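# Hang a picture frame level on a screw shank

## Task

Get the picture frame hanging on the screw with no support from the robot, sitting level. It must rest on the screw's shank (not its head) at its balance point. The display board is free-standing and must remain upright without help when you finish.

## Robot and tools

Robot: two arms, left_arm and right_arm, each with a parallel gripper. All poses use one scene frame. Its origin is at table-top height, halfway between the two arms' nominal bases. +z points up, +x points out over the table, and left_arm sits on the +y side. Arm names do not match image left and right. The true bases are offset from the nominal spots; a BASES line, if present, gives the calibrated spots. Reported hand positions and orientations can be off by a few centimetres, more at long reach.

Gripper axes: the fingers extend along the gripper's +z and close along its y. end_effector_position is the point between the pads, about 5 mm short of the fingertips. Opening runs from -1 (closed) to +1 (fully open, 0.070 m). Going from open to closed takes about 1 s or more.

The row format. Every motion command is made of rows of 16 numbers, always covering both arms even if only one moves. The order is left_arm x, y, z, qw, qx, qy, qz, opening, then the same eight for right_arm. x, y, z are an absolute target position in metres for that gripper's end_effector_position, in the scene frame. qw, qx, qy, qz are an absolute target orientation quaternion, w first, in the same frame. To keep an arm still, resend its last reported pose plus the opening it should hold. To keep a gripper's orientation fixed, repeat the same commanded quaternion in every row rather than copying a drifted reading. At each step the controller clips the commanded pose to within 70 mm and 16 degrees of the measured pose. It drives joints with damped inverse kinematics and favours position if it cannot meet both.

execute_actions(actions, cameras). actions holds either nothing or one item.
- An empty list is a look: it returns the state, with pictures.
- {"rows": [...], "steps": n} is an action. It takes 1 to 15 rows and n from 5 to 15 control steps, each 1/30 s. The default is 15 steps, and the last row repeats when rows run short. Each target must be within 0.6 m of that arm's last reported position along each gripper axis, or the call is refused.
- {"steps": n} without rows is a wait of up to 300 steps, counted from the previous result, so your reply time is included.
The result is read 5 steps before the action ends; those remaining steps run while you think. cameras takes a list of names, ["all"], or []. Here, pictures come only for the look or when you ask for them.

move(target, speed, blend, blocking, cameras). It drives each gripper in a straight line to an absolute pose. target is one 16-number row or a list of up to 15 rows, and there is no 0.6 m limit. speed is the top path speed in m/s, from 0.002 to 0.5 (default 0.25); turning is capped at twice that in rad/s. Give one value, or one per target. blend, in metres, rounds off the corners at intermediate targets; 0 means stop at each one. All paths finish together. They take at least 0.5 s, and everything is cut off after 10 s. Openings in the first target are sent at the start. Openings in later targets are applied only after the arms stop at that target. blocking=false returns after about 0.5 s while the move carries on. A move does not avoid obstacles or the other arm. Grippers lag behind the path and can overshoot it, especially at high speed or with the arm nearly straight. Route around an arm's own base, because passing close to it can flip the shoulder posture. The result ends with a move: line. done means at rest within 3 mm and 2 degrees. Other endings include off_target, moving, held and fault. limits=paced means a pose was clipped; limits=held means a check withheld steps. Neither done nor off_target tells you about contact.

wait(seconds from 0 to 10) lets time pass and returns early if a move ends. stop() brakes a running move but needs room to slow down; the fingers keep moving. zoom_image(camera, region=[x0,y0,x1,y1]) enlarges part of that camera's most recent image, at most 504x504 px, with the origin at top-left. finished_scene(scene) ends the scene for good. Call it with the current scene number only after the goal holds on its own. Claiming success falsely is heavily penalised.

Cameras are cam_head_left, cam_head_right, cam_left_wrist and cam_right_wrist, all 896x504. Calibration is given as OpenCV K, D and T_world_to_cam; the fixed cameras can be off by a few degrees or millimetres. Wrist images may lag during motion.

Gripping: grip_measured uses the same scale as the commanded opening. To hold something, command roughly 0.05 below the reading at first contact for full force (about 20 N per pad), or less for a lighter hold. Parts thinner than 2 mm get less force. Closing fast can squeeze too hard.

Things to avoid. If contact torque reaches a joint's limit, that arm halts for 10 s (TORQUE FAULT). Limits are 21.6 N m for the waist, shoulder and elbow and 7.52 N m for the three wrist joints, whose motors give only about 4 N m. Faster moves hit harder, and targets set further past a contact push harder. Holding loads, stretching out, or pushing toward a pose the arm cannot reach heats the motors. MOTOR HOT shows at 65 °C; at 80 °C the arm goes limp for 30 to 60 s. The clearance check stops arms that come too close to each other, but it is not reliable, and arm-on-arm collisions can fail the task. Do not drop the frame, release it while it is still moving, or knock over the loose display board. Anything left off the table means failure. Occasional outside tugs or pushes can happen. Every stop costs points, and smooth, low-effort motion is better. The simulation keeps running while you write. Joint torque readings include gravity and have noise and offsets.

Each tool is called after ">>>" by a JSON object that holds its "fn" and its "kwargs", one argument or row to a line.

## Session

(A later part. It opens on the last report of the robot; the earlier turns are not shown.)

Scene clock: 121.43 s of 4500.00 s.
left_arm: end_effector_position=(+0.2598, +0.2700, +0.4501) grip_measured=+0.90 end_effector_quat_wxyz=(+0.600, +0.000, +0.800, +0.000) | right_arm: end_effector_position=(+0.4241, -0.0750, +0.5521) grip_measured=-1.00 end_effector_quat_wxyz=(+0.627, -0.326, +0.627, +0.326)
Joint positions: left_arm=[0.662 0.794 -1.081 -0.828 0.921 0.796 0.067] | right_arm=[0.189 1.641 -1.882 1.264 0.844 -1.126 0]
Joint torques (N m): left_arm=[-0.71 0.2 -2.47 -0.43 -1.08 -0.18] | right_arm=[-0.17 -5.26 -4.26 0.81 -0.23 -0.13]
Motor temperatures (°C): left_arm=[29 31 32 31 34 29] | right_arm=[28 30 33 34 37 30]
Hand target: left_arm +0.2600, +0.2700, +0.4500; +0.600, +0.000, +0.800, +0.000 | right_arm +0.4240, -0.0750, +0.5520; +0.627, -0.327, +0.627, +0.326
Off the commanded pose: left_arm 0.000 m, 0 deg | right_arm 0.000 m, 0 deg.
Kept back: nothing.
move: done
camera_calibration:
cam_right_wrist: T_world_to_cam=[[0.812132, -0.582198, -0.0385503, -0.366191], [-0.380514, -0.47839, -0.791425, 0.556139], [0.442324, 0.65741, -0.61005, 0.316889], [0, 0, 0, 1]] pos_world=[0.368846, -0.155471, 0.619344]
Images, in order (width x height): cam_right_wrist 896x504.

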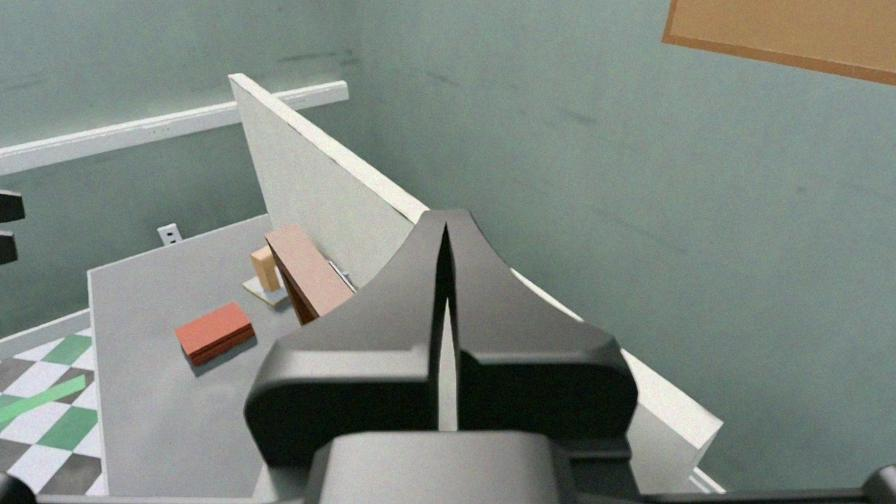

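>>> {"fn": "move", "kwargs": {
  "target": [0.26, 0.27, 0.45, 0.60, 0.0, 0.80, 0.0, 0.9, 0.30, -0.18, 0.50, 0.6272, -0.3265, 0.6272, 0.3265, -1.0],
  "speed": 0.15,
  "cameras": ["cam_left_wrist", "cam_right_wrist", "cam_head_right"]
}}

>>> {"fn": "zoom_image", "kwargs": {
  "camera": "cam_head_right",
  "region": [270, 0, 520, 140]
}}

Scene clock: 126.70 s of 4500.00 s.
left_arm: end_effector_position=(+0.2598, +0.2700, +0.4501) grip_measured=+0.90 end_effector_quat_wxyz=(+0.600, +0.000, +0.800, +0.000) | right_arm: end_effector_position=(+0.2999, -0.1795, +0.4998) grip_measured=-1.00 end_effector_quat_wxyz=(+0.639, -0.306, +0.635, +0.308)
Joint positions: left_arm=[0.662 0.794 -1.081 -0.828 0.921 0.796 0.067] | right_arm=[-0.292 1.122 -1.169 1.529 1.216 -1.43 0]
Joint torques (N m): left_arm=[-0.8 0.14 -2.51 -0.5 -1.07 -0.13] | right_arm=[0.72 -0.95 -4.47 1.04 -0.11 -0.08]
Motor temperatures (°C): left_arm=[29 31 32 31 34 29] | right_arm=[28 30 33 34 37 30]
Hand target: left_arm +0.2600, +0.2700, +0.4500; +0.600, +0.000, +0.800, +0.000 | right_arm +0.3002, -0.1794, +0.5000; +0.639, -0.306, +0.634, +0.309
Off the commanded pose: left_arm 0.000 m, 0 deg | right_arm 0.001 m, 4 deg.
joint sent to its limit (right arm) — joint 5 (wrist pitch), upper limit.
Kept back: nothing.
move: off_target (right_arm)
camera_calibration:
cam_left_wrist: T_world_to_cam=[[0.0193828, -0.99965, -0.0179995, 0.276491], [-0.769383, -0.00341627, -0.638778, 0.48896], [0.638493, 0.0262298, -0.76918, 0.294984], [0, 0, 0, 1]] pos_world=[0.182493, 0.270327, 0.54421]
cam_right_wrist: T_world_to_cam=[[0.775833, -0.629724, -0.0391406, -0.325457], [-0.405199, -0.449741, -0.795957, 0.432301], [0.483629, 0.633389, -0.604087, 0.388932], [0, 0, 0, 1]] pos_world=[0.23957, -0.25687, 0.566303]
Images, in order (width x height): cam_head_right 896x504, cam_left_wrist 896x504, cam_right_wrist 896x504.

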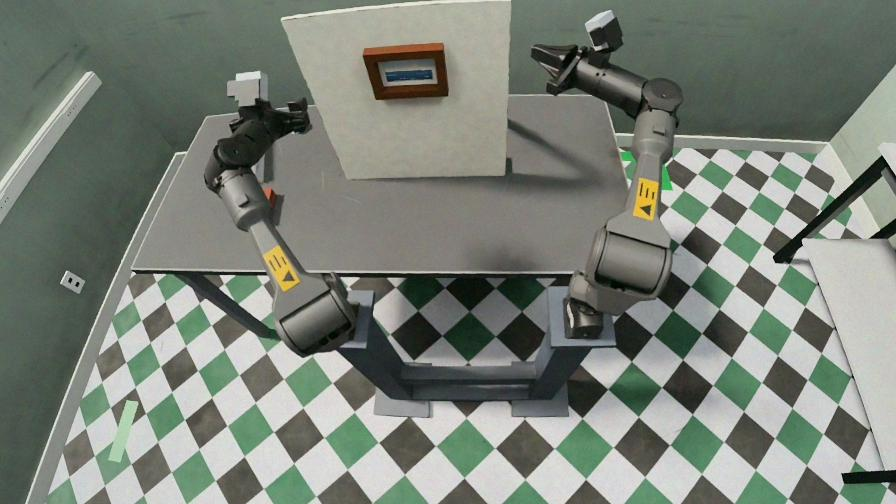

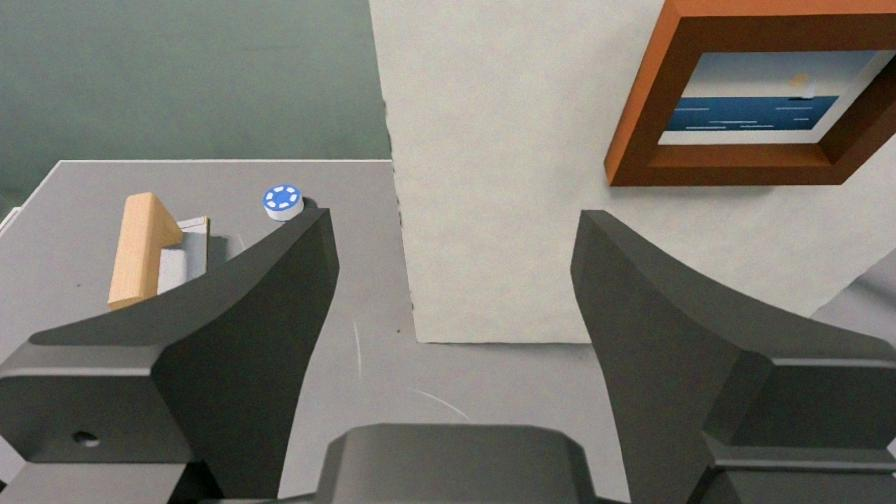

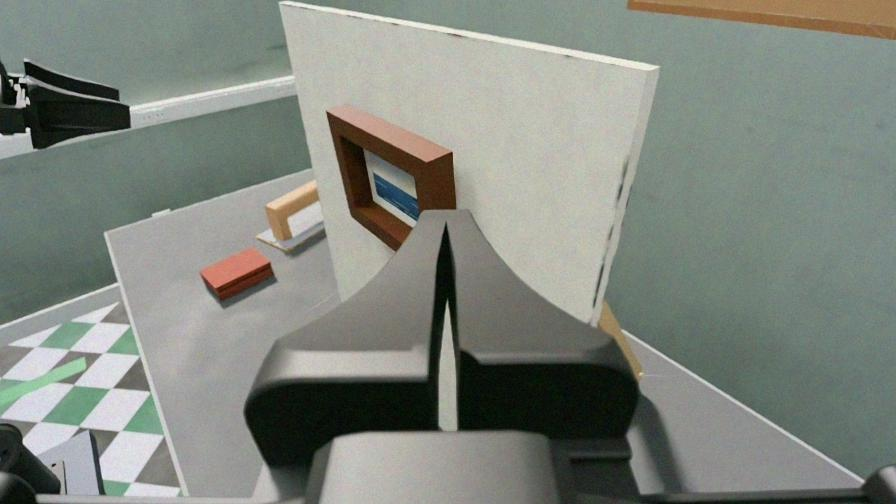

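Scaled by 2.016 from the camera's 896x504 image, which has a finer 1280x720 frame.

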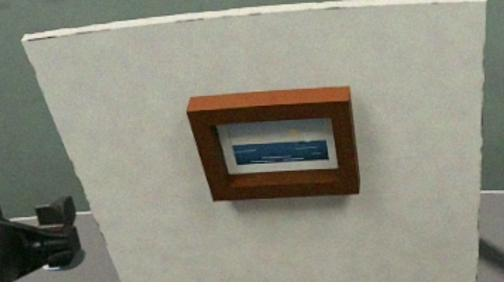

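>>> {"fn": "finished_scene", "kwargs": {
  "scene": 2,
  "done": true
}}

The scene is finished: the task was done.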